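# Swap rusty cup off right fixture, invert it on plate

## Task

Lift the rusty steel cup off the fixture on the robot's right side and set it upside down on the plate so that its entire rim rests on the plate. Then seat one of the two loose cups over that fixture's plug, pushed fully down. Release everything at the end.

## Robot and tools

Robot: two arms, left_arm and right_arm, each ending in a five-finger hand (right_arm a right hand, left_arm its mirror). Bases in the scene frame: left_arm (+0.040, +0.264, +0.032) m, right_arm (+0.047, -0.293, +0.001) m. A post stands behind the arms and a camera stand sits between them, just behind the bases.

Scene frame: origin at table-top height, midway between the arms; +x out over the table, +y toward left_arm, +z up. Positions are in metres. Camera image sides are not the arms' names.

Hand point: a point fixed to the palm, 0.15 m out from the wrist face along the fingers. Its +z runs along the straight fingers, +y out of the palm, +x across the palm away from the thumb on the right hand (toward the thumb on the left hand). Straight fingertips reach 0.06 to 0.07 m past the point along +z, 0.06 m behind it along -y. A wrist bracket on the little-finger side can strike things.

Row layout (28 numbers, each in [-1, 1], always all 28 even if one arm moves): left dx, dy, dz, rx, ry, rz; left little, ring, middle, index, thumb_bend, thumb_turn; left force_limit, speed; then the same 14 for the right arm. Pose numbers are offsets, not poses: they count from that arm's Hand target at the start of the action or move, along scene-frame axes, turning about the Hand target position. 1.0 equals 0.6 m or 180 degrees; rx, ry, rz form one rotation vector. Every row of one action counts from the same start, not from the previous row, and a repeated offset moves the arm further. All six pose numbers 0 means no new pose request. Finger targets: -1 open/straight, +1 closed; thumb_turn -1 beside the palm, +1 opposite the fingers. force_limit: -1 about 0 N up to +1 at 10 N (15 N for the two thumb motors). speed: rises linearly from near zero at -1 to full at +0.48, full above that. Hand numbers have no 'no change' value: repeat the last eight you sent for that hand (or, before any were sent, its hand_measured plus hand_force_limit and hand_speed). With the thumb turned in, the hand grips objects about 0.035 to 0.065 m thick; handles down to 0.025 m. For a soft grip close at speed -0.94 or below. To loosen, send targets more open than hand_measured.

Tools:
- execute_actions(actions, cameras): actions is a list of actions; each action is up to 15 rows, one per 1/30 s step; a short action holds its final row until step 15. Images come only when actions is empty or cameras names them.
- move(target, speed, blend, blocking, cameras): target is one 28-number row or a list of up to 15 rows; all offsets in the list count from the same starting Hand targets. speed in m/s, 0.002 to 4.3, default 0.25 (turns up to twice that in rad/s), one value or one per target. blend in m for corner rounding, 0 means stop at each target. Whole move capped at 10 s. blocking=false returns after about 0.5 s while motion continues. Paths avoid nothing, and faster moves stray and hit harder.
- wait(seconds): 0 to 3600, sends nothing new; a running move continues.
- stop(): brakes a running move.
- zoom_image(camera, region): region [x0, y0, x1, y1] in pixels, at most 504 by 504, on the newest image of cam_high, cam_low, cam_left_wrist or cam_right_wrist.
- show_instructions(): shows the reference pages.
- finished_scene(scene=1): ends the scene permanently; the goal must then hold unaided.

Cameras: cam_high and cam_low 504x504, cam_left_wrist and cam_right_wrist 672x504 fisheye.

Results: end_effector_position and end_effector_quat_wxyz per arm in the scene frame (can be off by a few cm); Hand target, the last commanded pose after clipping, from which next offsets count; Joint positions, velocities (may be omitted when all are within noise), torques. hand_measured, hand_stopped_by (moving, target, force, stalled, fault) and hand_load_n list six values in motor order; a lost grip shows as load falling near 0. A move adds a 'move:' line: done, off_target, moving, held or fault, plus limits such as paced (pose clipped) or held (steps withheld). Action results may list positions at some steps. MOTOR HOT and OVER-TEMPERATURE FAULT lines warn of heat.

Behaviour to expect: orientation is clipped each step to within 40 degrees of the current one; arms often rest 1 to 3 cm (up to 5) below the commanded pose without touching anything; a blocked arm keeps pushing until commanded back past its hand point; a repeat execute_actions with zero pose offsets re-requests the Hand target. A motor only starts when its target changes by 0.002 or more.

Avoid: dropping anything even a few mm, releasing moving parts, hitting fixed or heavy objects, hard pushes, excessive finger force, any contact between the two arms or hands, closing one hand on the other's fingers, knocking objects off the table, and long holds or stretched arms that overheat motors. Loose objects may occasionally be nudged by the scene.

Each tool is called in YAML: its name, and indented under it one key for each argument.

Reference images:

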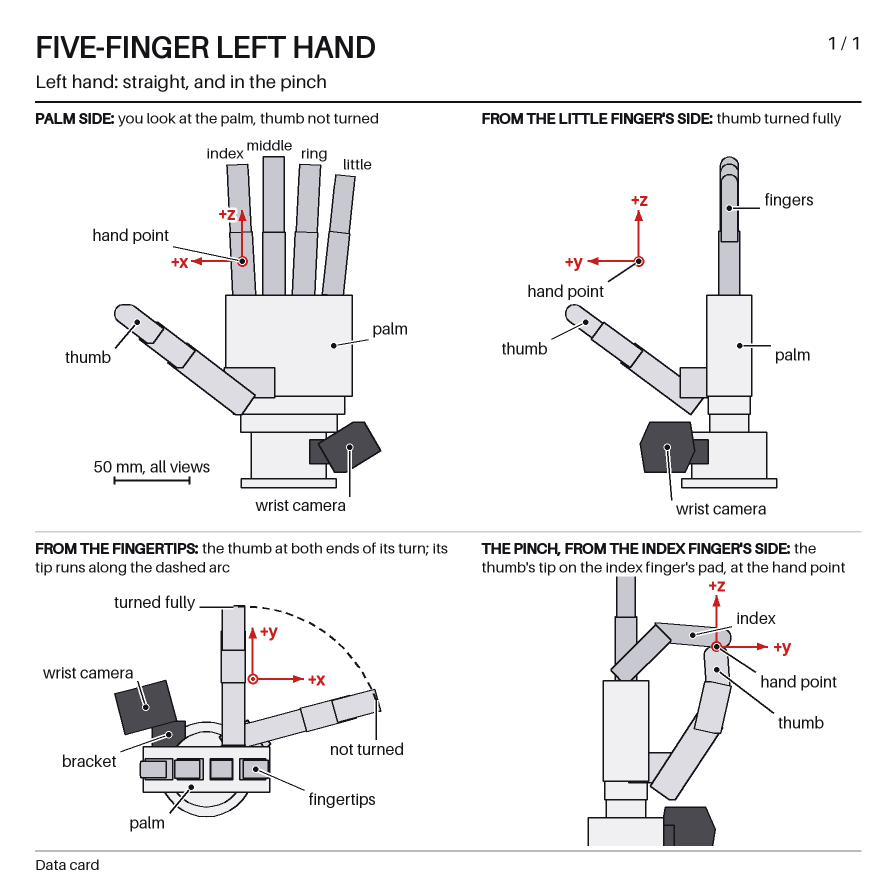

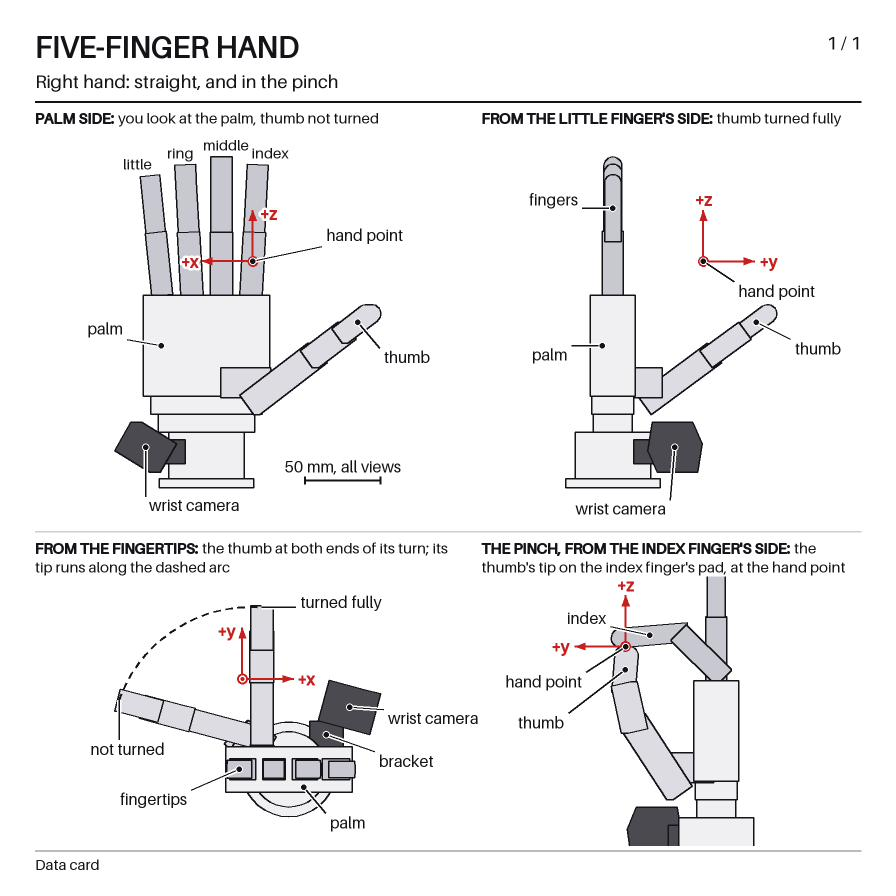

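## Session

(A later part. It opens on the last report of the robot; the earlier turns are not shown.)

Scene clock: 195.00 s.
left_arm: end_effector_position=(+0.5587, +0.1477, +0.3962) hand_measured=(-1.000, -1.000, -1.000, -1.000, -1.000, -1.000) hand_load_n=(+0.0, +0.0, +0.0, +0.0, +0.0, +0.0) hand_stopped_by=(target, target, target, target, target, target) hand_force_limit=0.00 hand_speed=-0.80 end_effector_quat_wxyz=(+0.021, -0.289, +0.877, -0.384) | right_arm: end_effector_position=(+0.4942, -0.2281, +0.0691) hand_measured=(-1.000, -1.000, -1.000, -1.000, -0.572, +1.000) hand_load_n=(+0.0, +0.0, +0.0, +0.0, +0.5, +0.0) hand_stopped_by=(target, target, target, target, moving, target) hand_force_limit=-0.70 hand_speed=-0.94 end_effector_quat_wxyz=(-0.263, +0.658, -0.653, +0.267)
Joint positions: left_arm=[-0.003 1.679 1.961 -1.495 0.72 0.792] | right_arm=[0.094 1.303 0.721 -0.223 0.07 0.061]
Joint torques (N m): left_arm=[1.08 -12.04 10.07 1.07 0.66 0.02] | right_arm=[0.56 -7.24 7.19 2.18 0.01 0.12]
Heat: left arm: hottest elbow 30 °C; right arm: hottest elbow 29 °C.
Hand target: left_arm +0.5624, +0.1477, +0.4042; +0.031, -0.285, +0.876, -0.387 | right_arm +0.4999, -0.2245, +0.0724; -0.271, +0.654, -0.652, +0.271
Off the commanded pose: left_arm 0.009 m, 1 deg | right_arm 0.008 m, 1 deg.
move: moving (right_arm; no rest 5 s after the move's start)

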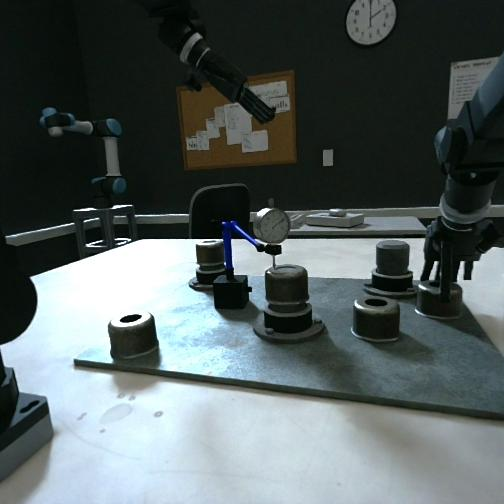

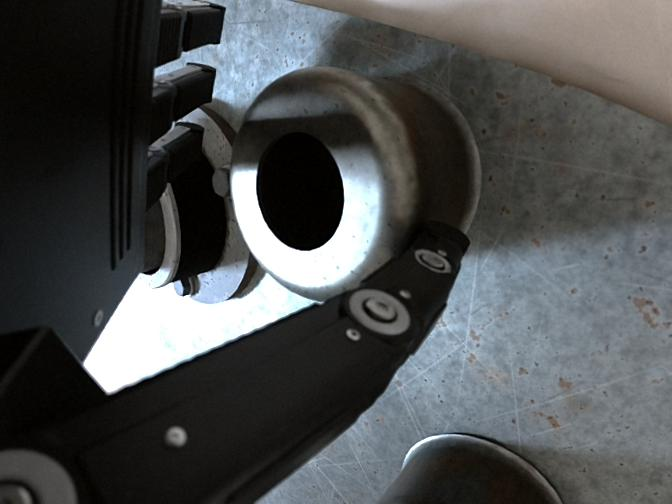

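move:
  target: [0,0,0,0,0,0,-1,-1,-1,-1,-1,-1,0,-0.8,0,0,0,0,0,0,-1,-1,-1,-1,-0.8,1,-0.7,-0.8]
  speed: 0.03
  cameras: ["all"]

zoom_image:
  camera: "cam_low"
  region: [350, 190, 500, 340]

zoom_image:
  camera: "cam_high"
  region: [240, 200, 340, 300]

Scene clock: 197.03 s.
left_arm: end_effector_position=(+0.5587, +0.1477, +0.3962) hand_measured=(-1.000, -1.000, -1.000, -1.000, -1.000, -1.000) hand_load_n=(+0.0, +0.0, +0.0, -0.5, +0.0, +0.0) hand_stopped_by=(target, target, target, target, target, target) hand_force_limit=0.00 hand_speed=-0.80 end_effector_quat_wxyz=(+0.021, -0.289, +0.877, -0.384) | right_arm: end_effector_position=(+0.4942, -0.2281, +0.0691) hand_measured=(-1.000, -1.000, -1.000, -1.000, -0.800, +1.000) hand_load_n=(+0.0, +0.0, +0.0, +0.0, +0.0, +0.0) hand_stopped_by=(target, target, target, target, target, target) hand_force_limit=-0.70 hand_speed=-0.80 end_effector_quat_wxyz=(-0.263, +0.658, -0.653, +0.267)
Joint positions: left_arm=[-0.003 1.679 1.961 -1.495 0.72 0.792] | right_arm=[0.094 1.303 0.721 -0.223 0.07 0.061]
Joint torques (N m): left_arm=[1.08 -11.99 10.06 1.06 0.66 0.02] | right_arm=[0.91 -7.18 7.54 2.22 0.02 0.1]
Heat: left arm: hottest elbow 30 °C; right arm: hottest elbow 29 °C.
Hand target: left_arm +0.5624, +0.1477, +0.4042; +0.031, -0.285, +0.876, -0.387 | right_arm +0.4999, -0.2245, +0.0724; -0.271, +0.654, -0.652, +0.271
Off the commanded pose: left_arm 0.009 m, 1 deg | right_arm 0.008 m, 1 deg.
move: done

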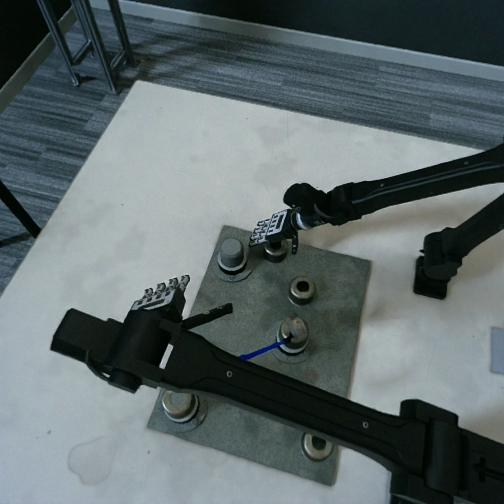

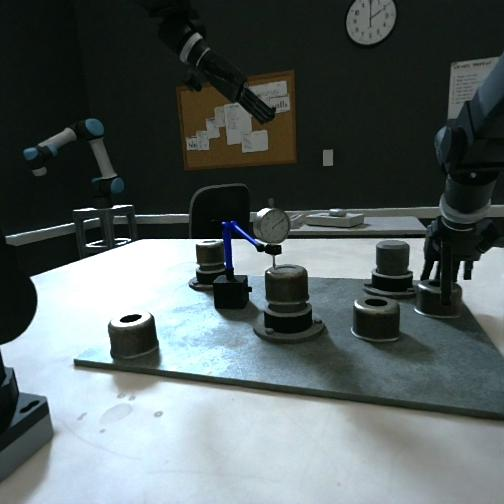

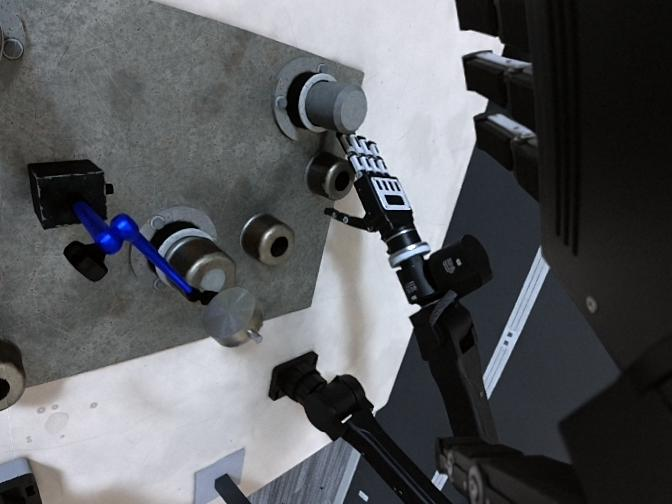

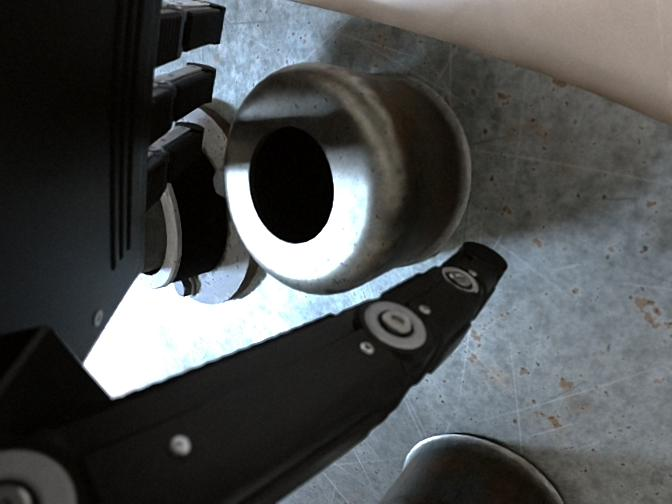

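Scaled by 3.360.

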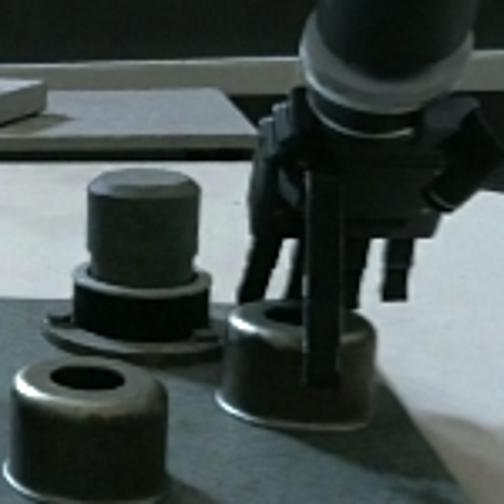

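Scaled by 5.040.

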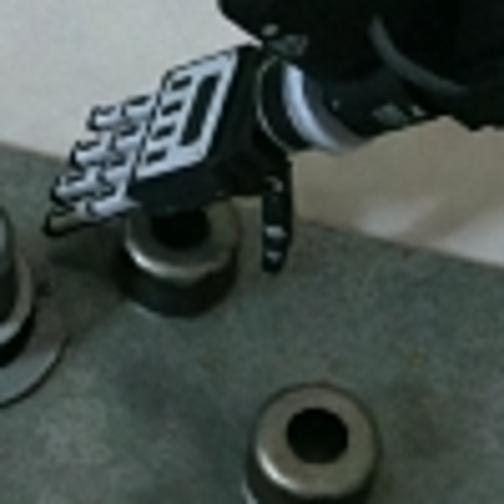

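move:
  target: [0,0,0,0,0,0,-1,-1,-1,-1,-1,-1,0,-0.8,0,0,0,0,0,0,-1,-1,-0.4,-0.4,-0.76,1,-0.7,-0.88]
  speed: 0.03
  cameras: ["cam_low","cam_right_wrist"]

Scene clock: 199.93 s.
left_arm: end_effector_position=(+0.5587, +0.1477, +0.3962) hand_measured=(-1.000, -1.000, -1.000, -1.000, -1.000, -1.000) hand_load_n=(+0.0, +0.0, -0.5, +0.0, -0.5, +0.0) hand_stopped_by=(target, target, target, target, target, target) hand_force_limit=0.00 hand_speed=-0.80 end_effector_quat_wxyz=(+0.021, -0.289, +0.877, -0.384) | right_arm: end_effector_position=(+0.4952, -0.2282, +0.0697) hand_measured=(-1.000, -1.000, -0.400, -0.400, -0.760, +1.000) hand_load_n=(+0.0, +0.0, +1.0, +0.0, +0.0, +0.0) hand_stopped_by=(target, target, target, target, target, target) hand_force_limit=-0.70 hand_speed=-0.88 end_effector_quat_wxyz=(-0.264, +0.657, -0.653, +0.268)
Joint positions: left_arm=[-0.003 1.679 1.961 -1.495 0.72 0.792] | right_arm=[0.094 1.303 0.721 -0.218 0.071 0.062]
Joint torques (N m): left_arm=[1.08 -11.99 10.07 1.07 0.66 0.02] | right_arm=[0.62 -7.82 7.46 1.88 -0.01 0.11]
Heat: left arm: hottest elbow 30 °C; right arm: hottest elbow 29 °C.
Hand target: left_arm +0.5624, +0.1477, +0.4042; +0.031, -0.285, +0.876, -0.387 | right_arm +0.4999, -0.2245, +0.0725; -0.271, +0.654, -0.652, +0.271
Off the commanded pose: left_arm 0.009 m, 1 deg | right_arm 0.007 m, 1 deg.
move: done

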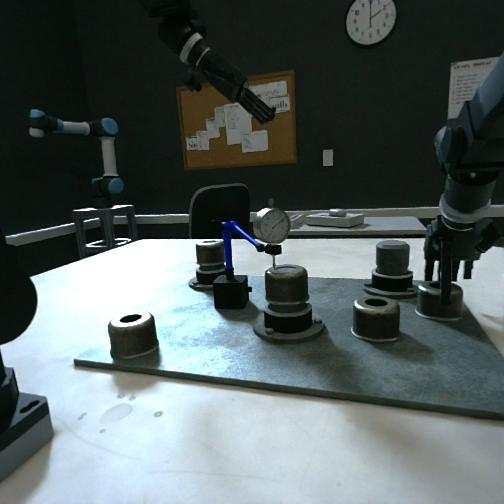

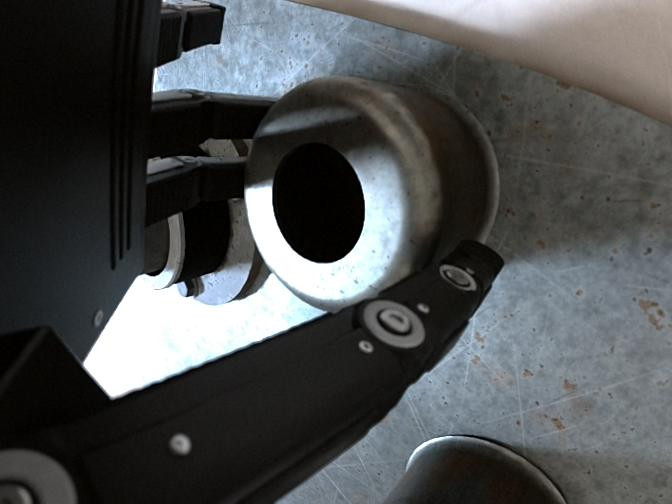

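move:
  target: [0,0,0,0,0,0,-1,-1,-1,-1,-1,-1,0,-0.8,0,0,0,0,0,0,-1,-1,-0.35,-0.35,-0.76,1,-0.5,-0.9]
  cameras: ["cam_right_wrist"]

Scene clock: 202.33 s.
left_arm: end_effector_position=(+0.5587, +0.1477, +0.3962) hand_measured=(-1.000, -1.000, -1.000, -1.000, -1.000, -1.000) hand_load_n=(+0.0, +0.0, -0.5, +0.0, +0.0, +0.0) hand_stopped_by=(target, target, target, target, target, target) hand_force_limit=0.00 hand_speed=-0.80 end_effector_quat_wxyz=(+0.021, -0.289, +0.877, -0.384) | right_arm: end_effector_position=(+0.4952, -0.2282, +0.0697) hand_measured=(-1.000, -1.000, -0.350, -0.350, -0.760, +1.000) hand_load_n=(+0.0, +0.0, +2.0, +0.0, +1.0, +0.0) hand_stopped_by=(target, target, target, target, target, target) hand_force_limit=-0.50 hand_speed=-0.90 end_effector_quat_wxyz=(-0.264, +0.657, -0.653, +0.268)
Joint positions: left_arm=[-0.003 1.679 1.961 -1.495 0.72 0.792] | right_arm=[0.094 1.303 0.721 -0.218 0.071 0.062]
Joint torques (N m): left_arm=[1.08 -12.04 10.06 1.09 0.66 0.03] | right_arm=[0.38 -7.94 7.39 1.94 -0.02 0.11]
Heat: left arm: hottest elbow 30 °C; right arm: hottest elbow 29 °C.
Hand target: left_arm +0.5624, +0.1477, +0.4042; +0.031, -0.285, +0.876, -0.387 | right_arm +0.4999, -0.2245, +0.0725; -0.272, +0.654, -0.652, +0.271
Off the commanded pose: left_arm 0.009 m, 1 deg | right_arm 0.007 m, 1 deg.
move: done

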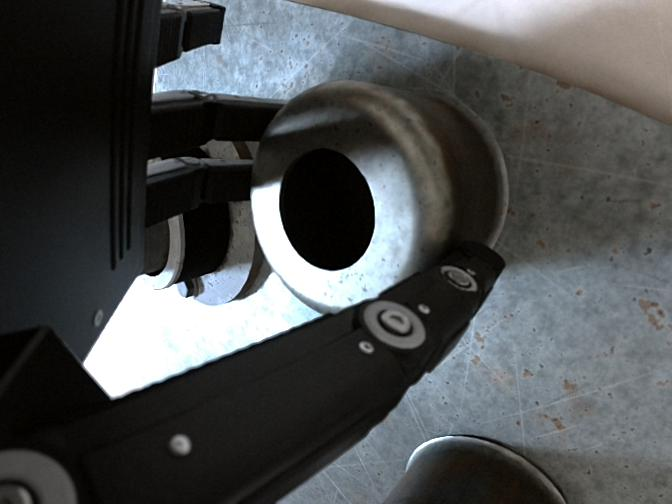

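move:
  target: [0,0,0,0,0,0,-1,-1,-1,-1,-1,-1,0,-0.8,0,0,0,0,0,0,-1,-1,0.1,0.1,-0.4,1,0.1,-0.92]
  cameras: ["cam_right_wrist"]

Scene clock: 203.13 s.
left_arm: end_effector_position=(+0.5587, +0.1477, +0.3962) hand_measured=(-1.000, -1.000, -1.000, -1.000, -1.000, -1.000) hand_load_n=(+0.0, -0.5, +0.0, +0.0, +0.0, +0.0) hand_stopped_by=(target, target, target, target, target, target) hand_force_limit=0.00 hand_speed=-0.80 end_effector_quat_wxyz=(+0.021, -0.289, +0.877, -0.384) | right_arm: end_effector_position=(+0.4952, -0.2282, +0.0697) hand_measured=(-1.000, -1.000, -0.316, -0.286, -0.732, +1.000) hand_load_n=(+0.0, +0.0, +4.5, +6.0, +8.5, +0.5) hand_stopped_by=(target, target, force, force, force, target) hand_force_limit=0.10 hand_speed=-0.92 end_effector_quat_wxyz=(-0.264, +0.657, -0.653, +0.268)
Joint positions: left_arm=[-0.003 1.679 1.961 -1.495 0.72 0.792] | right_arm=[0.094 1.303 0.721 -0.218 0.071 0.062]
Joint torques (N m): left_arm=[1.03 -12.1 10.07 1.06 0.66 0.03] | right_arm=[0.32 -7.88 7.58 2 -0.01 0.09]
Heat: left arm: hottest elbow 30 °C; right arm: hottest elbow 29 °C.
Hand target: left_arm +0.5624, +0.1477, +0.4042; +0.031, -0.285, +0.876, -0.387 | right_arm +0.4999, -0.2245, +0.0725; -0.272, +0.654, -0.652, +0.271
Off the commanded pose: left_arm 0.009 m, 1 deg | right_arm 0.007 m, 1 deg.
move: done

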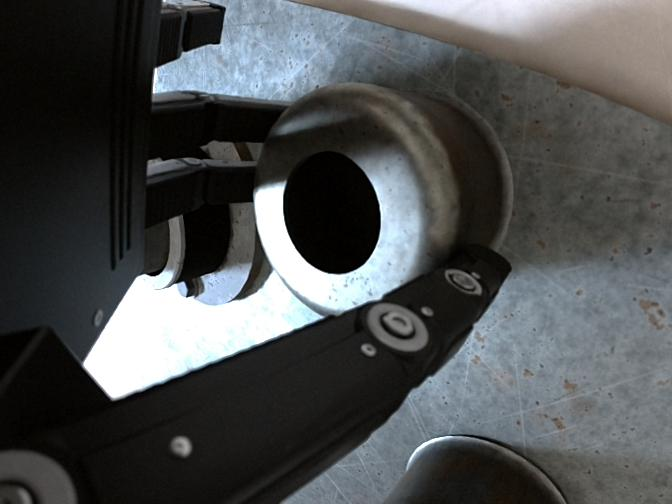

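move:
  target: [0,0,0,0,0,0,-1,-1,-1,-1,-1,-1,0,-0.8,0.013,0,0.05,0,0,0,-1,-1,0.1,0.1,-0.4,1,0.1,-0.92]
  speed: 0.08
  cameras: ["cam_right_wrist","cam_high"]

move:
  target: [0,0,0,0,0,0,-1,-1,-1,-1,-1,-1,0,-0.8,0.013,0,0.1,0,0,0,-1,-1,0.1,0.1,-0.4,1,0.1,-0.92]
  speed: 0.12
  cameras: ["cam_right_wrist","cam_high"]

Scene clock: 204.57 s.
left_arm: end_effector_position=(+0.5587, +0.1477, +0.3962) hand_measured=(-1.000, -1.000, -1.000, -1.000, -1.000, -1.000) hand_load_n=(+0.0, +0.0, +0.0, -0.5, +0.0, +0.0) hand_stopped_by=(target, target, target, target, target, target) hand_force_limit=0.00 hand_speed=-0.80 end_effector_quat_wxyz=(+0.021, -0.289, +0.877, -0.384) | right_arm: end_effector_position=(+0.4858, -0.2291, +0.0709) hand_measured=(-1.000, -1.000, -0.316, -0.286, -0.732, +1.000) hand_load_n=(+0.0, +0.0, +4.5, +5.5, +9.0, +0.5) hand_stopped_by=(target, target, force, force, force, target) hand_force_limit=0.10 hand_speed=-0.92 end_effector_quat_wxyz=(-0.248, +0.664, -0.658, +0.254)
Joint positions: left_arm=[-0.003 1.679 1.961 -1.495 0.72 0.792] | right_arm=[0.094 1.294 0.737 -0.29 0.071 0.063]
Joint torques (N m): left_arm=[1.08 -12.04 10.04 1.07 0.66 0.03] | right_arm=[0.26 -9.47 11.11 0.81 -0.12 0.09]
Heat: left arm: hottest elbow 30 °C; right arm: hottest elbow 29 °C.
Hand target: left_arm +0.5624, +0.1477, +0.4042; +0.031, -0.285, +0.876, -0.387 | right_arm +0.5077, -0.2245, +0.1024; -0.271, +0.654, -0.652, +0.271
Off the commanded pose: left_arm 0.009 m, 1 deg | right_arm 0.039 m, 4 deg.
move: off_target (right_arm)
Images, in order (width x height): cam_high 504x504, cam_right_wrist 672x504.

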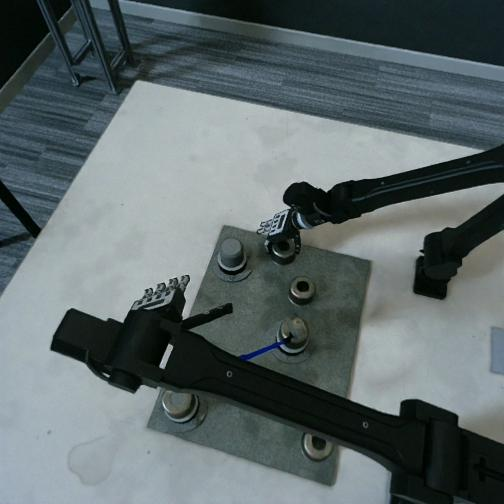

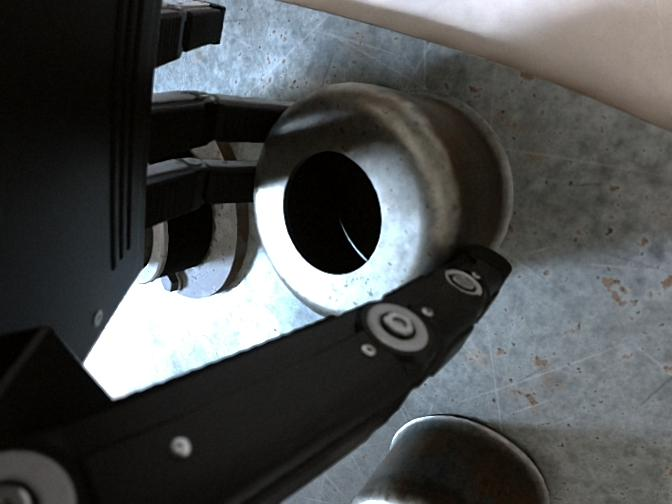

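Scene clock: 205.73 s.
left_arm: end_effector_position=(+0.5587, +0.1477, +0.3962) hand_measured=(-1.000, -1.000, -1.000, -1.000, -1.000, -1.000) hand_load_n=(+0.0, +0.0, -0.5, +0.0, +0.0, -0.5) hand_stopped_by=(target, target, target, target, target, target) hand_force_limit=0.00 hand_speed=-0.80 end_effector_quat_wxyz=(+0.021, -0.289, +0.877, -0.384) | right_arm: end_effector_position=(+0.4924, -0.2284, +0.1255) hand_measured=(-1.000, -1.000, -0.316, -0.286, -0.732, +1.000) hand_load_n=(+0.0, +0.0, +4.0, +5.5, +9.0, +0.0) hand_stopped_by=(target, target, force, force, force, target) hand_force_limit=0.10 hand_speed=-0.92 end_effector_quat_wxyz=(-0.244, +0.665, -0.660, +0.251)
Joint positions: left_arm=[-0.003 1.679 1.961 -1.495 0.72 0.792] | right_arm=[0.094 1.24 0.856 -0.475 0.071 0.063]
Joint torques (N m): left_arm=[1.08 -12.04 10.07 1.07 0.66 0.02] | right_arm=[0.15 -9.17 12.51 1.06 -0.16 0.05]
Heat: left arm: hottest elbow 30 °C; right arm: hottest elbow 29 °C.
Hand target: left_arm +0.5624, +0.1477, +0.4042; +0.031, -0.285, +0.876, -0.387 | right_arm +0.5156, -0.2245, +0.1624; -0.271, +0.654, -0.652, +0.271
Off the commanded pose: left_arm 0.009 m, 1 deg | right_arm 0.044 m, 4 deg.
move: off_target (right_arm)
Images, in order (width x height): cam_high 504x504, cam_right_wrist 672x504.

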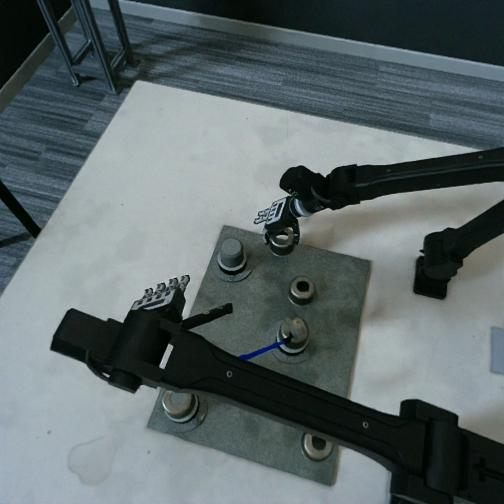

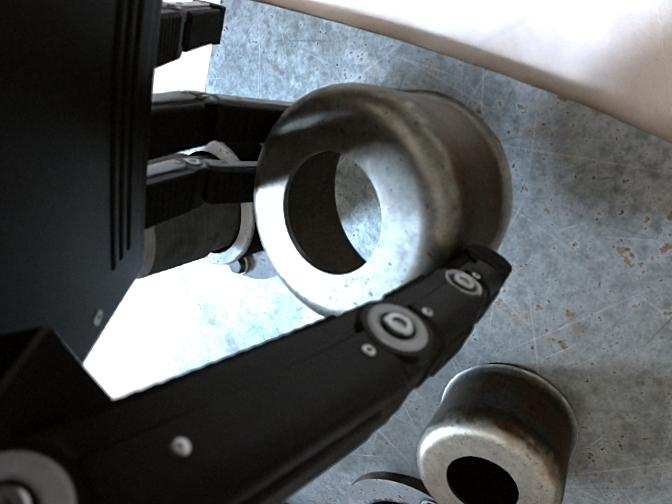

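move:
  target: [0,0,0,0,0,0,-1,-1,-1,-1,-1,-1,0,-0.8,0.02,0,0.17,0,0,0,-1,-1,0.1,0.1,-0.4,1,0.1,-0.92]
  speed: 0.15
  cameras: ["cam_right_wrist","cam_high"]

Scene clock: 207.53 s.
left_arm: end_effector_position=(+0.5587, +0.1477, +0.3962) hand_measured=(-1.000, -1.000, -1.000, -1.000, -1.000, -1.000) hand_load_n=(+0.0, -0.5, +0.0, +0.0, +0.0, +0.0) hand_stopped_by=(target, target, target, target, target, target) hand_force_limit=0.00 hand_speed=-0.80 end_effector_quat_wxyz=(+0.021, -0.289, +0.877, -0.384) | right_arm: end_effector_position=(+0.5093, -0.2264, +0.2252) hand_measured=(-1.000, -1.000, -0.316, -0.286, -0.732, +1.000) hand_load_n=(+0.0, +0.0, +4.5, +5.5, +9.0, +0.5) hand_stopped_by=(target, target, force, force, force, target) hand_force_limit=0.10 hand_speed=-0.92 end_effector_quat_wxyz=(-0.244, +0.665, -0.659, +0.250)
Joint positions: left_arm=[-0.003 1.679 1.961 -1.495 0.72 0.792] | right_arm=[0.094 1.217 1.107 -0.748 0.069 0.063]
Joint torques (N m): left_arm=[1.08 -12.04 10.06 1.06 0.66 0.03] | right_arm=[-0.03 -9 13.67 1.29 -0.2 0.02]
Heat: left arm: hottest elbow 30 °C; right arm: hottest elbow 29 °C.
Hand target: left_arm +0.5624, +0.1477, +0.4042; +0.031, -0.285, +0.876, -0.387 | right_arm +0.5275, -0.2245, +0.2645; -0.272, +0.654, -0.652, +0.271
Off the commanded pose: left_arm 0.009 m, 1 deg | right_arm 0.043 m, 4 deg.
move: off_target (right_arm)
Images, in order (width x height): cam_high 504x504, cam_right_wrist 672x504.

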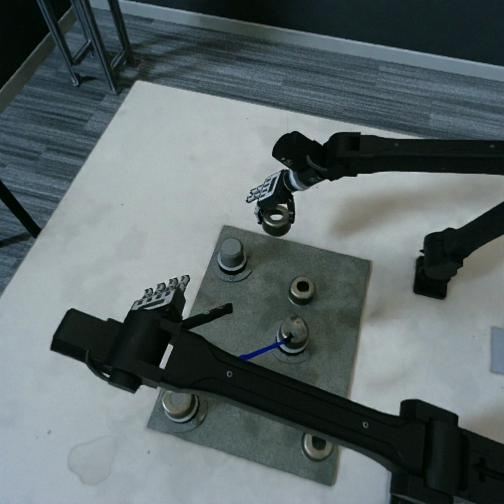

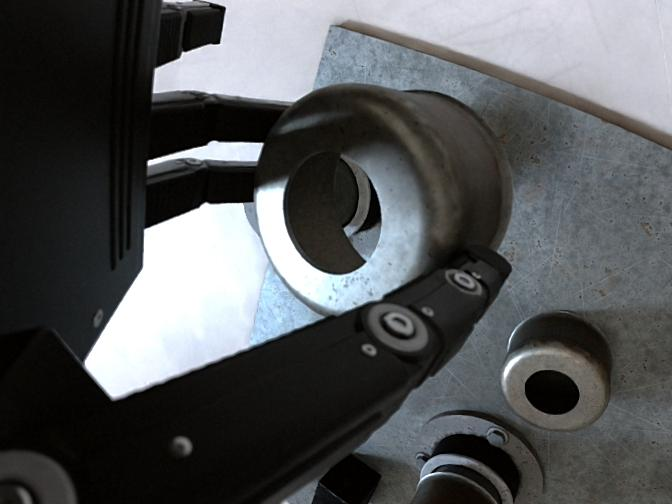

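move:
  target: [0,0,0,0,0,0,-1,-1,-1,-1,-1,-1,0,-0.8,0.174,0.102,0,0,0,0,-1,-1,0.1,0.1,-0.4,1,0.1,-0.92]
  speed: 0.12
  cameras: ["all"]

Scene clock: 209.77 s.
left_arm: end_effector_position=(+0.5587, +0.1477, +0.3962) hand_measured=(-1.000, -1.000, -1.000, -1.000, -1.000, -1.000) hand_load_n=(-0.5, -0.5, -0.5, +0.0, +0.0, +0.0) hand_stopped_by=(target, target, target, target, target, target) hand_force_limit=0.00 hand_speed=-0.80 end_effector_quat_wxyz=(+0.021, -0.289, +0.877, -0.384) | right_arm: end_effector_position=(+0.6126, -0.1704, +0.2234) hand_measured=(-1.000, -1.000, -0.316, -0.286, -0.732, +1.000) hand_load_n=(+0.0, +0.0, +4.0, +5.5, +9.0, +0.5) hand_stopped_by=(target, target, force, force, force, target) hand_force_limit=0.10 hand_speed=-0.92 end_effector_quat_wxyz=(-0.241, +0.669, -0.657, +0.252)
Joint positions: left_arm=[-0.003 1.679 1.961 -1.495 0.72 0.792] | right_arm=[0.19 1.511 1.389 -0.748 0.135 0.126]
Joint torques (N m): left_arm=[1.08 -11.99 10.04 1.07 0.66 0.02] | right_arm=[0.44 -12.16 13.81 1.24 0.07 0.16]
Heat: left arm: hottest elbow 30 °C; right arm: hottest elbow 30 °C.
Hand target: left_arm +0.5624, +0.1477, +0.4042; +0.031, -0.285, +0.876, -0.387 | right_arm +0.6320, -0.1632, +0.2644; -0.272, +0.654, -0.652, +0.271
Off the commanded pose: left_arm 0.009 m, 1 deg | right_arm 0.046 m, 5 deg.
move: off_target (right_arm)

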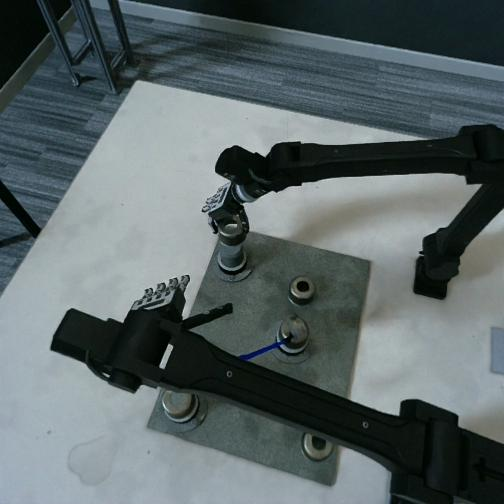

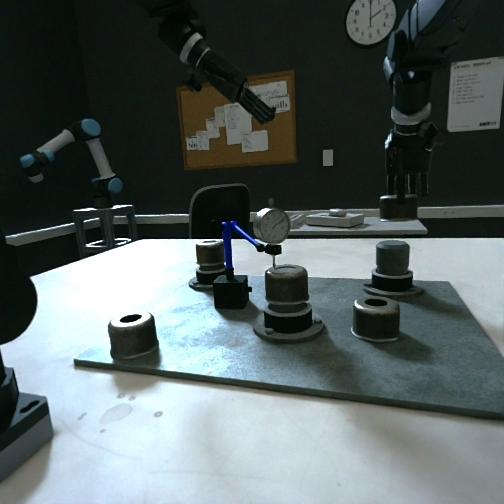

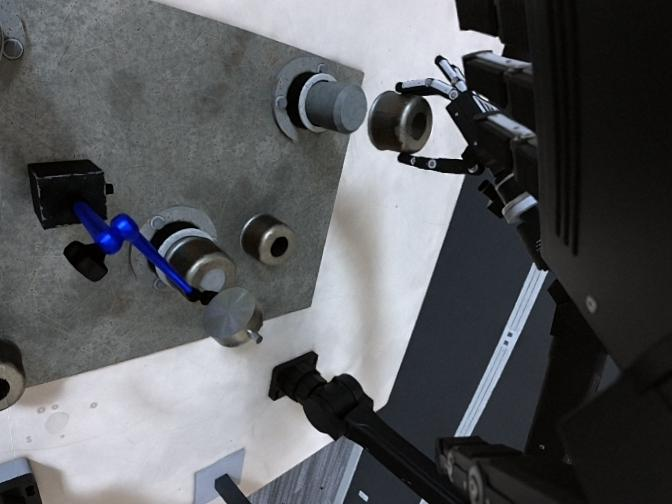

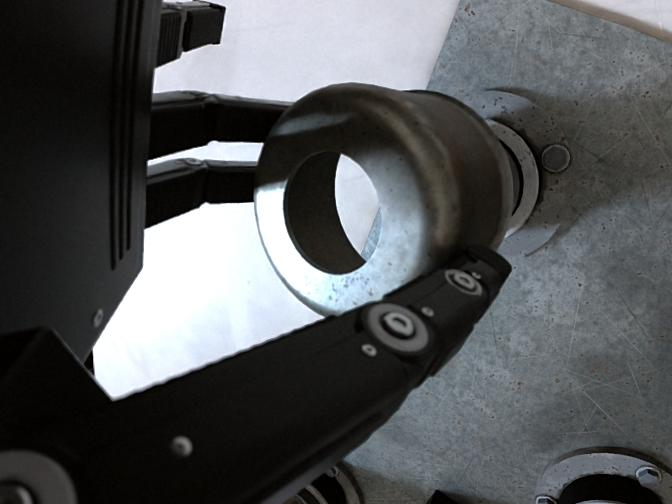

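move:
  target: [0,0,0,0,0,0,-1,-1,-1,-1,-1,-1,0,-0.8,-0.018,0.011,-0.109,0,0,0,-1,-1,0.1,0.1,-0.4,1,0.1,-0.92]
  speed: 0.04
  cameras: ["all"]

Scene clock: 212.40 s.
left_arm: end_effector_position=(+0.5587, +0.1477, +0.3962) hand_measured=(-1.000, -1.000, -1.000, -1.000, -1.000, -1.000) hand_load_n=(+0.0, +0.0, +0.0, +0.0, -0.5, +0.0) hand_stopped_by=(target, target, target, target, target, target) hand_force_limit=0.00 hand_speed=-0.80 end_effector_quat_wxyz=(+0.021, -0.289, +0.877, -0.384) | right_arm: end_effector_position=(+0.6121, -0.1633, +0.1836) hand_measured=(-1.000, -1.000, -0.316, -0.286, -0.732, +1.000) hand_load_n=(+0.0, +0.0, +4.0, +5.0, +9.0, +0.0) hand_stopped_by=(target, target, force, force, force, target) hand_force_limit=0.10 hand_speed=-0.92 end_effector_quat_wxyz=(-0.251, +0.664, -0.655, +0.260)
Joint positions: left_arm=[-0.003 1.679 1.961 -1.495 0.72 0.792] | right_arm=[0.205 1.516 1.279 -0.606 0.148 0.139]
Joint torques (N m): left_arm=[1.03 -11.99 10.06 1.07 0.66 0.03] | right_arm=[0.73 -11.87 9.25 2.44 0.11 0.13]
Heat: left arm: hottest elbow 30 °C; right arm: hottest elbow 30 °C.
Hand target: left_arm +0.5624, +0.1477, +0.4042; +0.031, -0.285, +0.876, -0.387 | right_arm +0.6212, -0.1567, +0.1992; -0.272, +0.654, -0.652, +0.271
Off the commanded pose: left_arm 0.009 m, 1 deg | right_arm 0.019 m, 3 deg.
move: off_target (right_arm)

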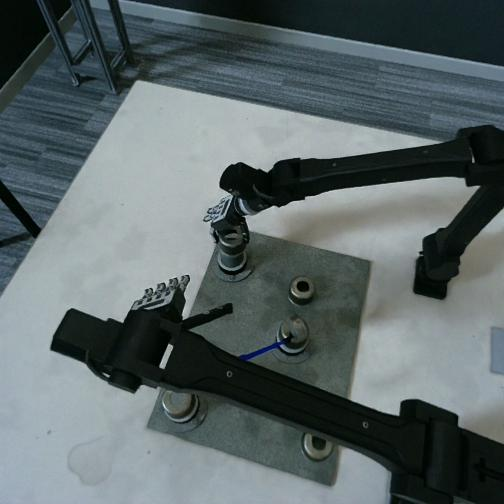

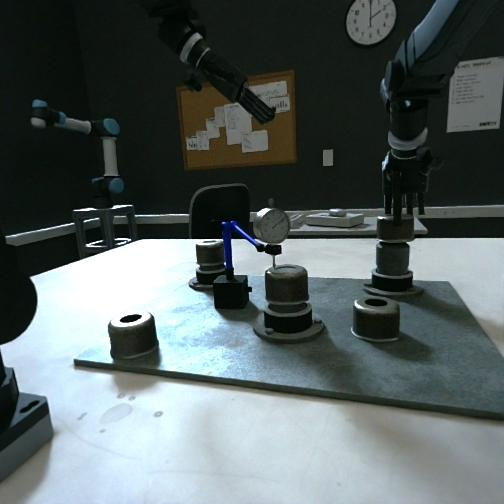

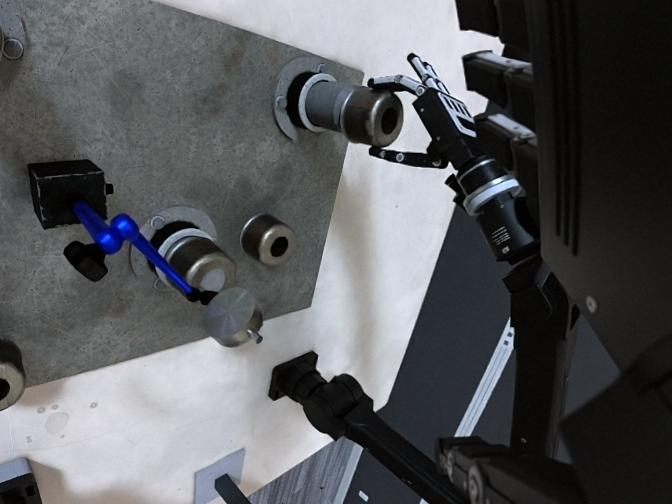

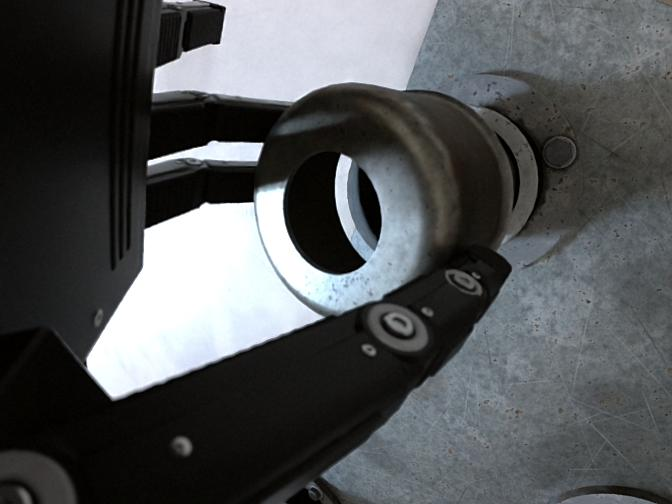

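zoom_image:
  camera: "cam_right_wrist"
  region: [250, 70, 600, 330]

zoom_image:
  camera: "cam_left_wrist"
  region: [250, 30, 470, 195]

zoom_image:
  camera: "cam_low"
  region: [330, 180, 460, 310]

zoom_image:
  camera: "cam_high"
  region: [180, 190, 290, 300]

Scaled by 1.440 from the camera's image (finer frame: 960x720).

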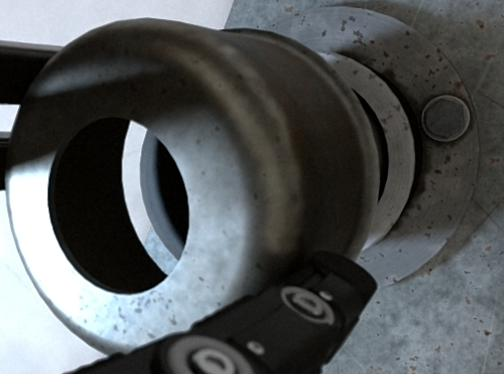

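Scaled by 2.291 from the camera's image (finer frame: 960x720).

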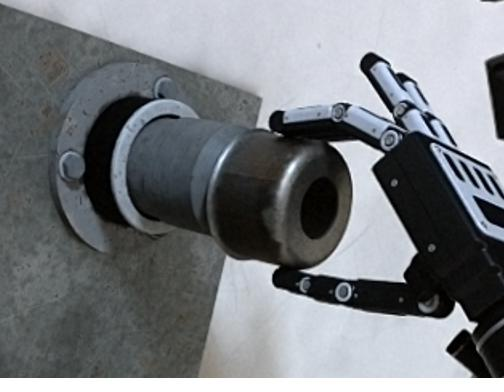

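Scaled by 3.877.

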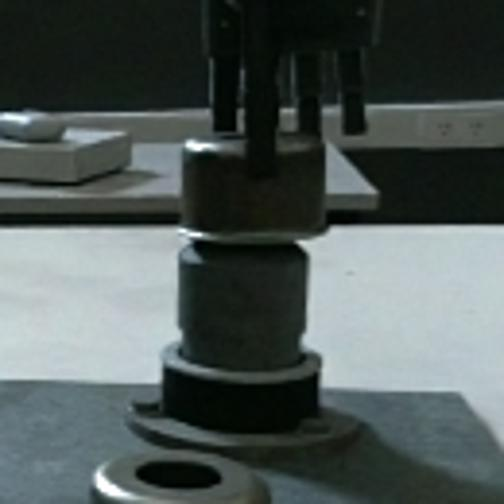

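Scaled by 4.582.

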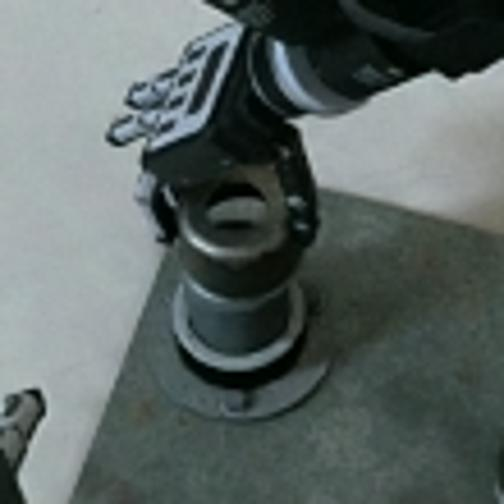

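move:
  target: [0,0,0,0,0,0,-1,-1,-1,-1,-1,-1,0,-0.8,0.008,0.008,0.008,0,0,0,-1,-1,0.1,0.1,-0.4,1,0.1,-0.92]
  speed: 0.05
  cameras: ["cam_high","cam_low","cam_left_wrist","cam_right_wrist"]

Scene clock: 216.83 s.
left_arm: end_effector_position=(+0.5587, +0.1477, +0.3962) hand_measured=(-1.000, -1.000, -1.000, -1.000, -1.000, -1.000) hand_load_n=(+0.0, +0.0, -0.5, +0.0, +0.0, -0.5) hand_stopped_by=(target, target, target, target, target, target) hand_force_limit=0.00 hand_speed=-0.80 end_effector_quat_wxyz=(+0.021, -0.289, +0.877, -0.384) | right_arm: end_effector_position=(+0.6119, -0.1591, +0.1779) hand_measured=(-1.000, -1.000, -0.316, -0.286, -0.732, +1.000) hand_load_n=(+0.0, -0.5, +4.0, +5.5, +9.0, +0.0) hand_stopped_by=(target, target, force, force, force, target) hand_force_limit=0.10 hand_speed=-0.92 end_effector_quat_wxyz=(-0.248, +0.666, -0.655, +0.258)
Joint positions: left_arm=[-0.003 1.679 1.961 -1.495 0.72 0.792] | right_arm=[0.213 1.526 1.279 -0.606 0.153 0.144]
Joint torques (N m): left_arm=[1.08 -12.04 10.06 1.07 0.66 0.02] | right_arm=[0.32 -12.51 11.06 1.85 0.11 0.12]
Heat: left arm: hottest elbow 30 °C; right arm: hottest elbow 30 °C.
Hand target: left_arm +0.5624, +0.1477, +0.4042; +0.031, -0.285, +0.876, -0.387 | right_arm +0.6260, -0.1520, +0.2040; -0.272, +0.654, -0.652, +0.271
Off the commanded pose: left_arm 0.009 m, 1 deg | right_arm 0.031 m, 3 deg.
move: off_target (right_arm)

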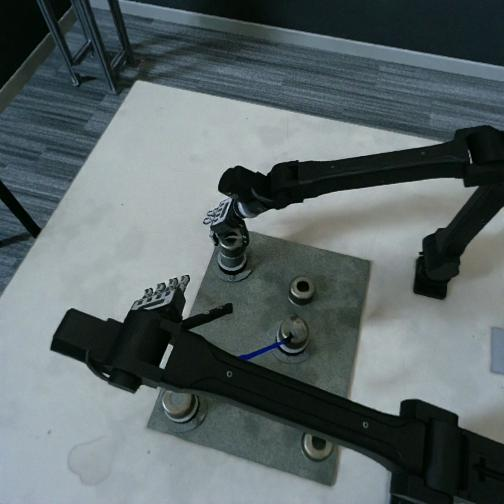

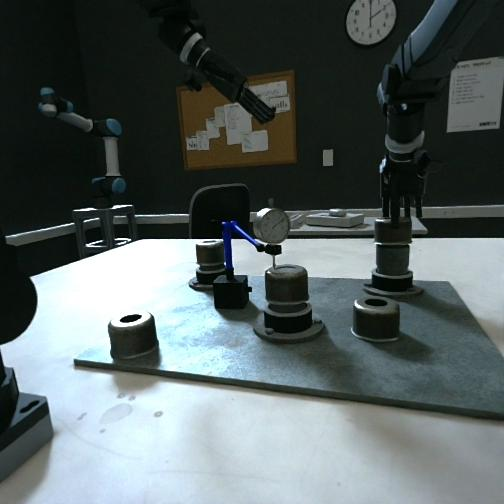

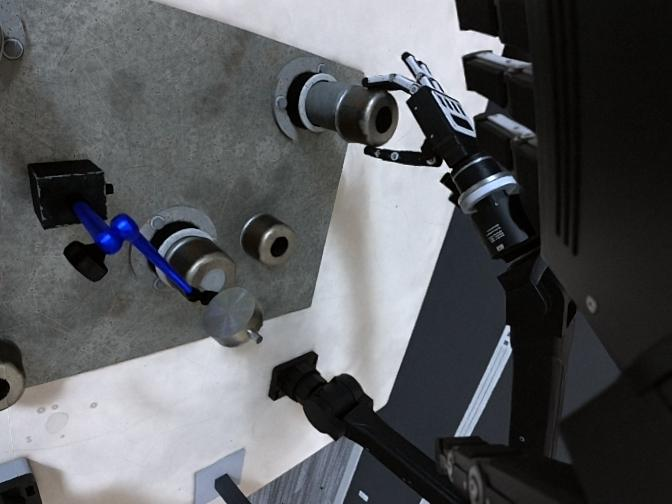

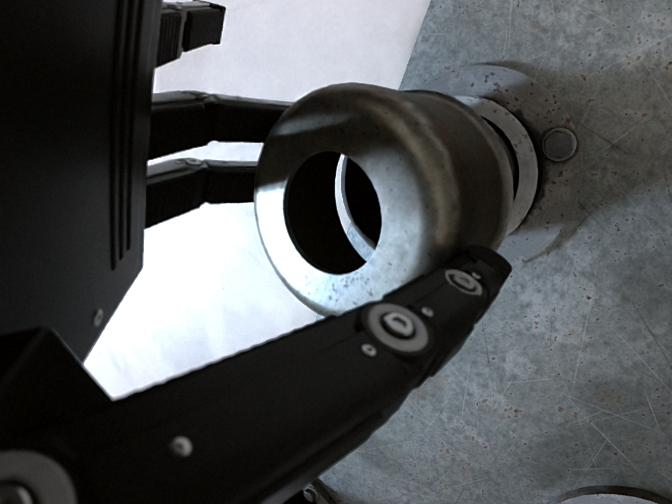

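move:
  target: [0,0,0,0,0,0,-1,-1,-1,-1,-1,-1,0,-0.8,0.015,-0.004,0.05,0,0,0,-1,-1,0.1,0.1,-0.4,1,0.1,-0.92]
  speed: 0.08
  cameras: ["cam_low","cam_left_wrist","cam_right_wrist"]

Scene clock: 218.40 s.
left_arm: end_effector_position=(+0.5587, +0.1477, +0.3962) hand_measured=(-1.000, -1.000, -1.000, -1.000, -1.000, -1.000) hand_load_n=(-0.5, +0.0, +0.0, -0.5, +0.0, +0.0) hand_stopped_by=(target, target, target, target, target, target) hand_force_limit=0.00 hand_speed=-0.80 end_effector_quat_wxyz=(+0.021, -0.289, +0.877, -0.384) | right_arm: end_effector_position=(+0.6144, -0.1584, +0.1950) hand_measured=(-1.000, -1.000, -0.316, -0.286, -0.732, +1.000) hand_load_n=(+0.0, +0.0, +4.0, +5.5, +9.0, +0.0) hand_stopped_by=(target, target, force, force, force, target) hand_force_limit=0.10 hand_speed=-0.92 end_effector_quat_wxyz=(-0.242, +0.668, -0.656, +0.254)
Joint positions: left_arm=[-0.003 1.679 1.961 -1.495 0.72 0.792] | right_arm=[0.213 1.53 1.334 -0.67 0.152 0.144]
Joint torques (N m): left_arm=[1.08 -12.04 10.06 1.09 0.66 0.02] | right_arm=[-0.56 -12.22 13.19 0.95 -0.13 0.01]
Heat: left arm: hottest elbow 30 °C; right arm: hottest elbow 31 °C.
Hand target: left_arm +0.5624, +0.1477, +0.4042; +0.031, -0.285, +0.876, -0.387 | right_arm +0.6350, -0.1544, +0.2338; -0.271, +0.654, -0.652, +0.271
Off the commanded pose: left_arm 0.009 m, 1 deg | right_arm 0.044 m, 4 deg.
move: off_target (right_arm)

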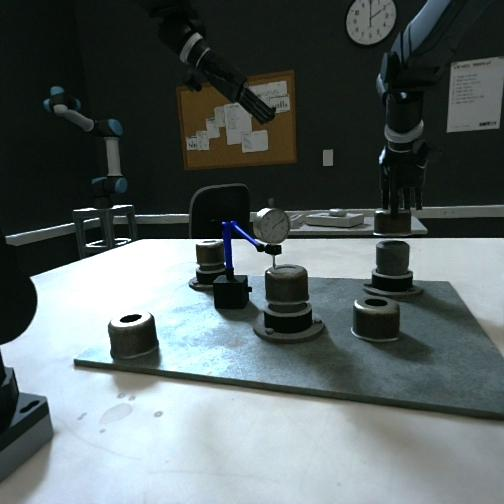

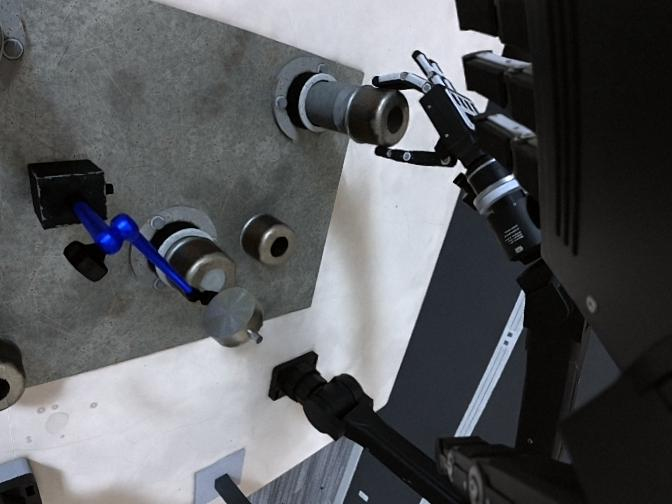

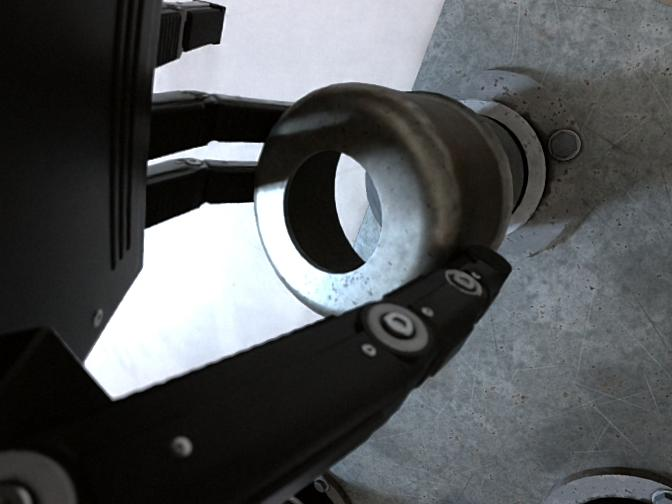

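zoom_image:
  camera: "cam_low"
  region: [330, 180, 460, 310]

zoom_image:
  camera: "cam_left_wrist"
  region: [250, 30, 470, 195]

Scaled by 3.877.

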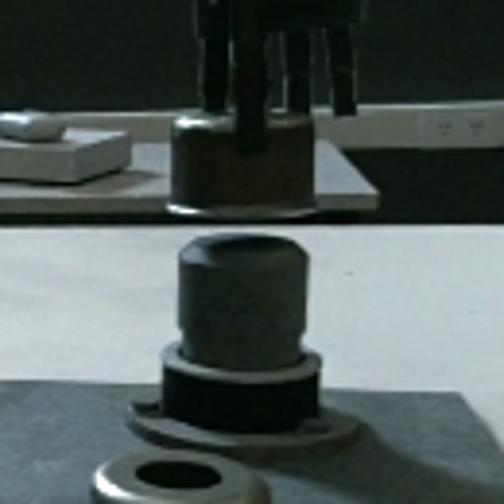

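Scaled by 2.291 from the camera's image (finer frame: 960x720).

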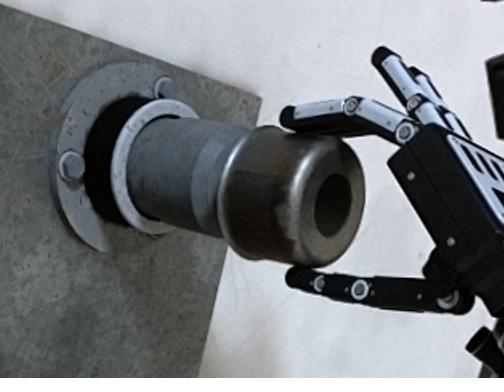

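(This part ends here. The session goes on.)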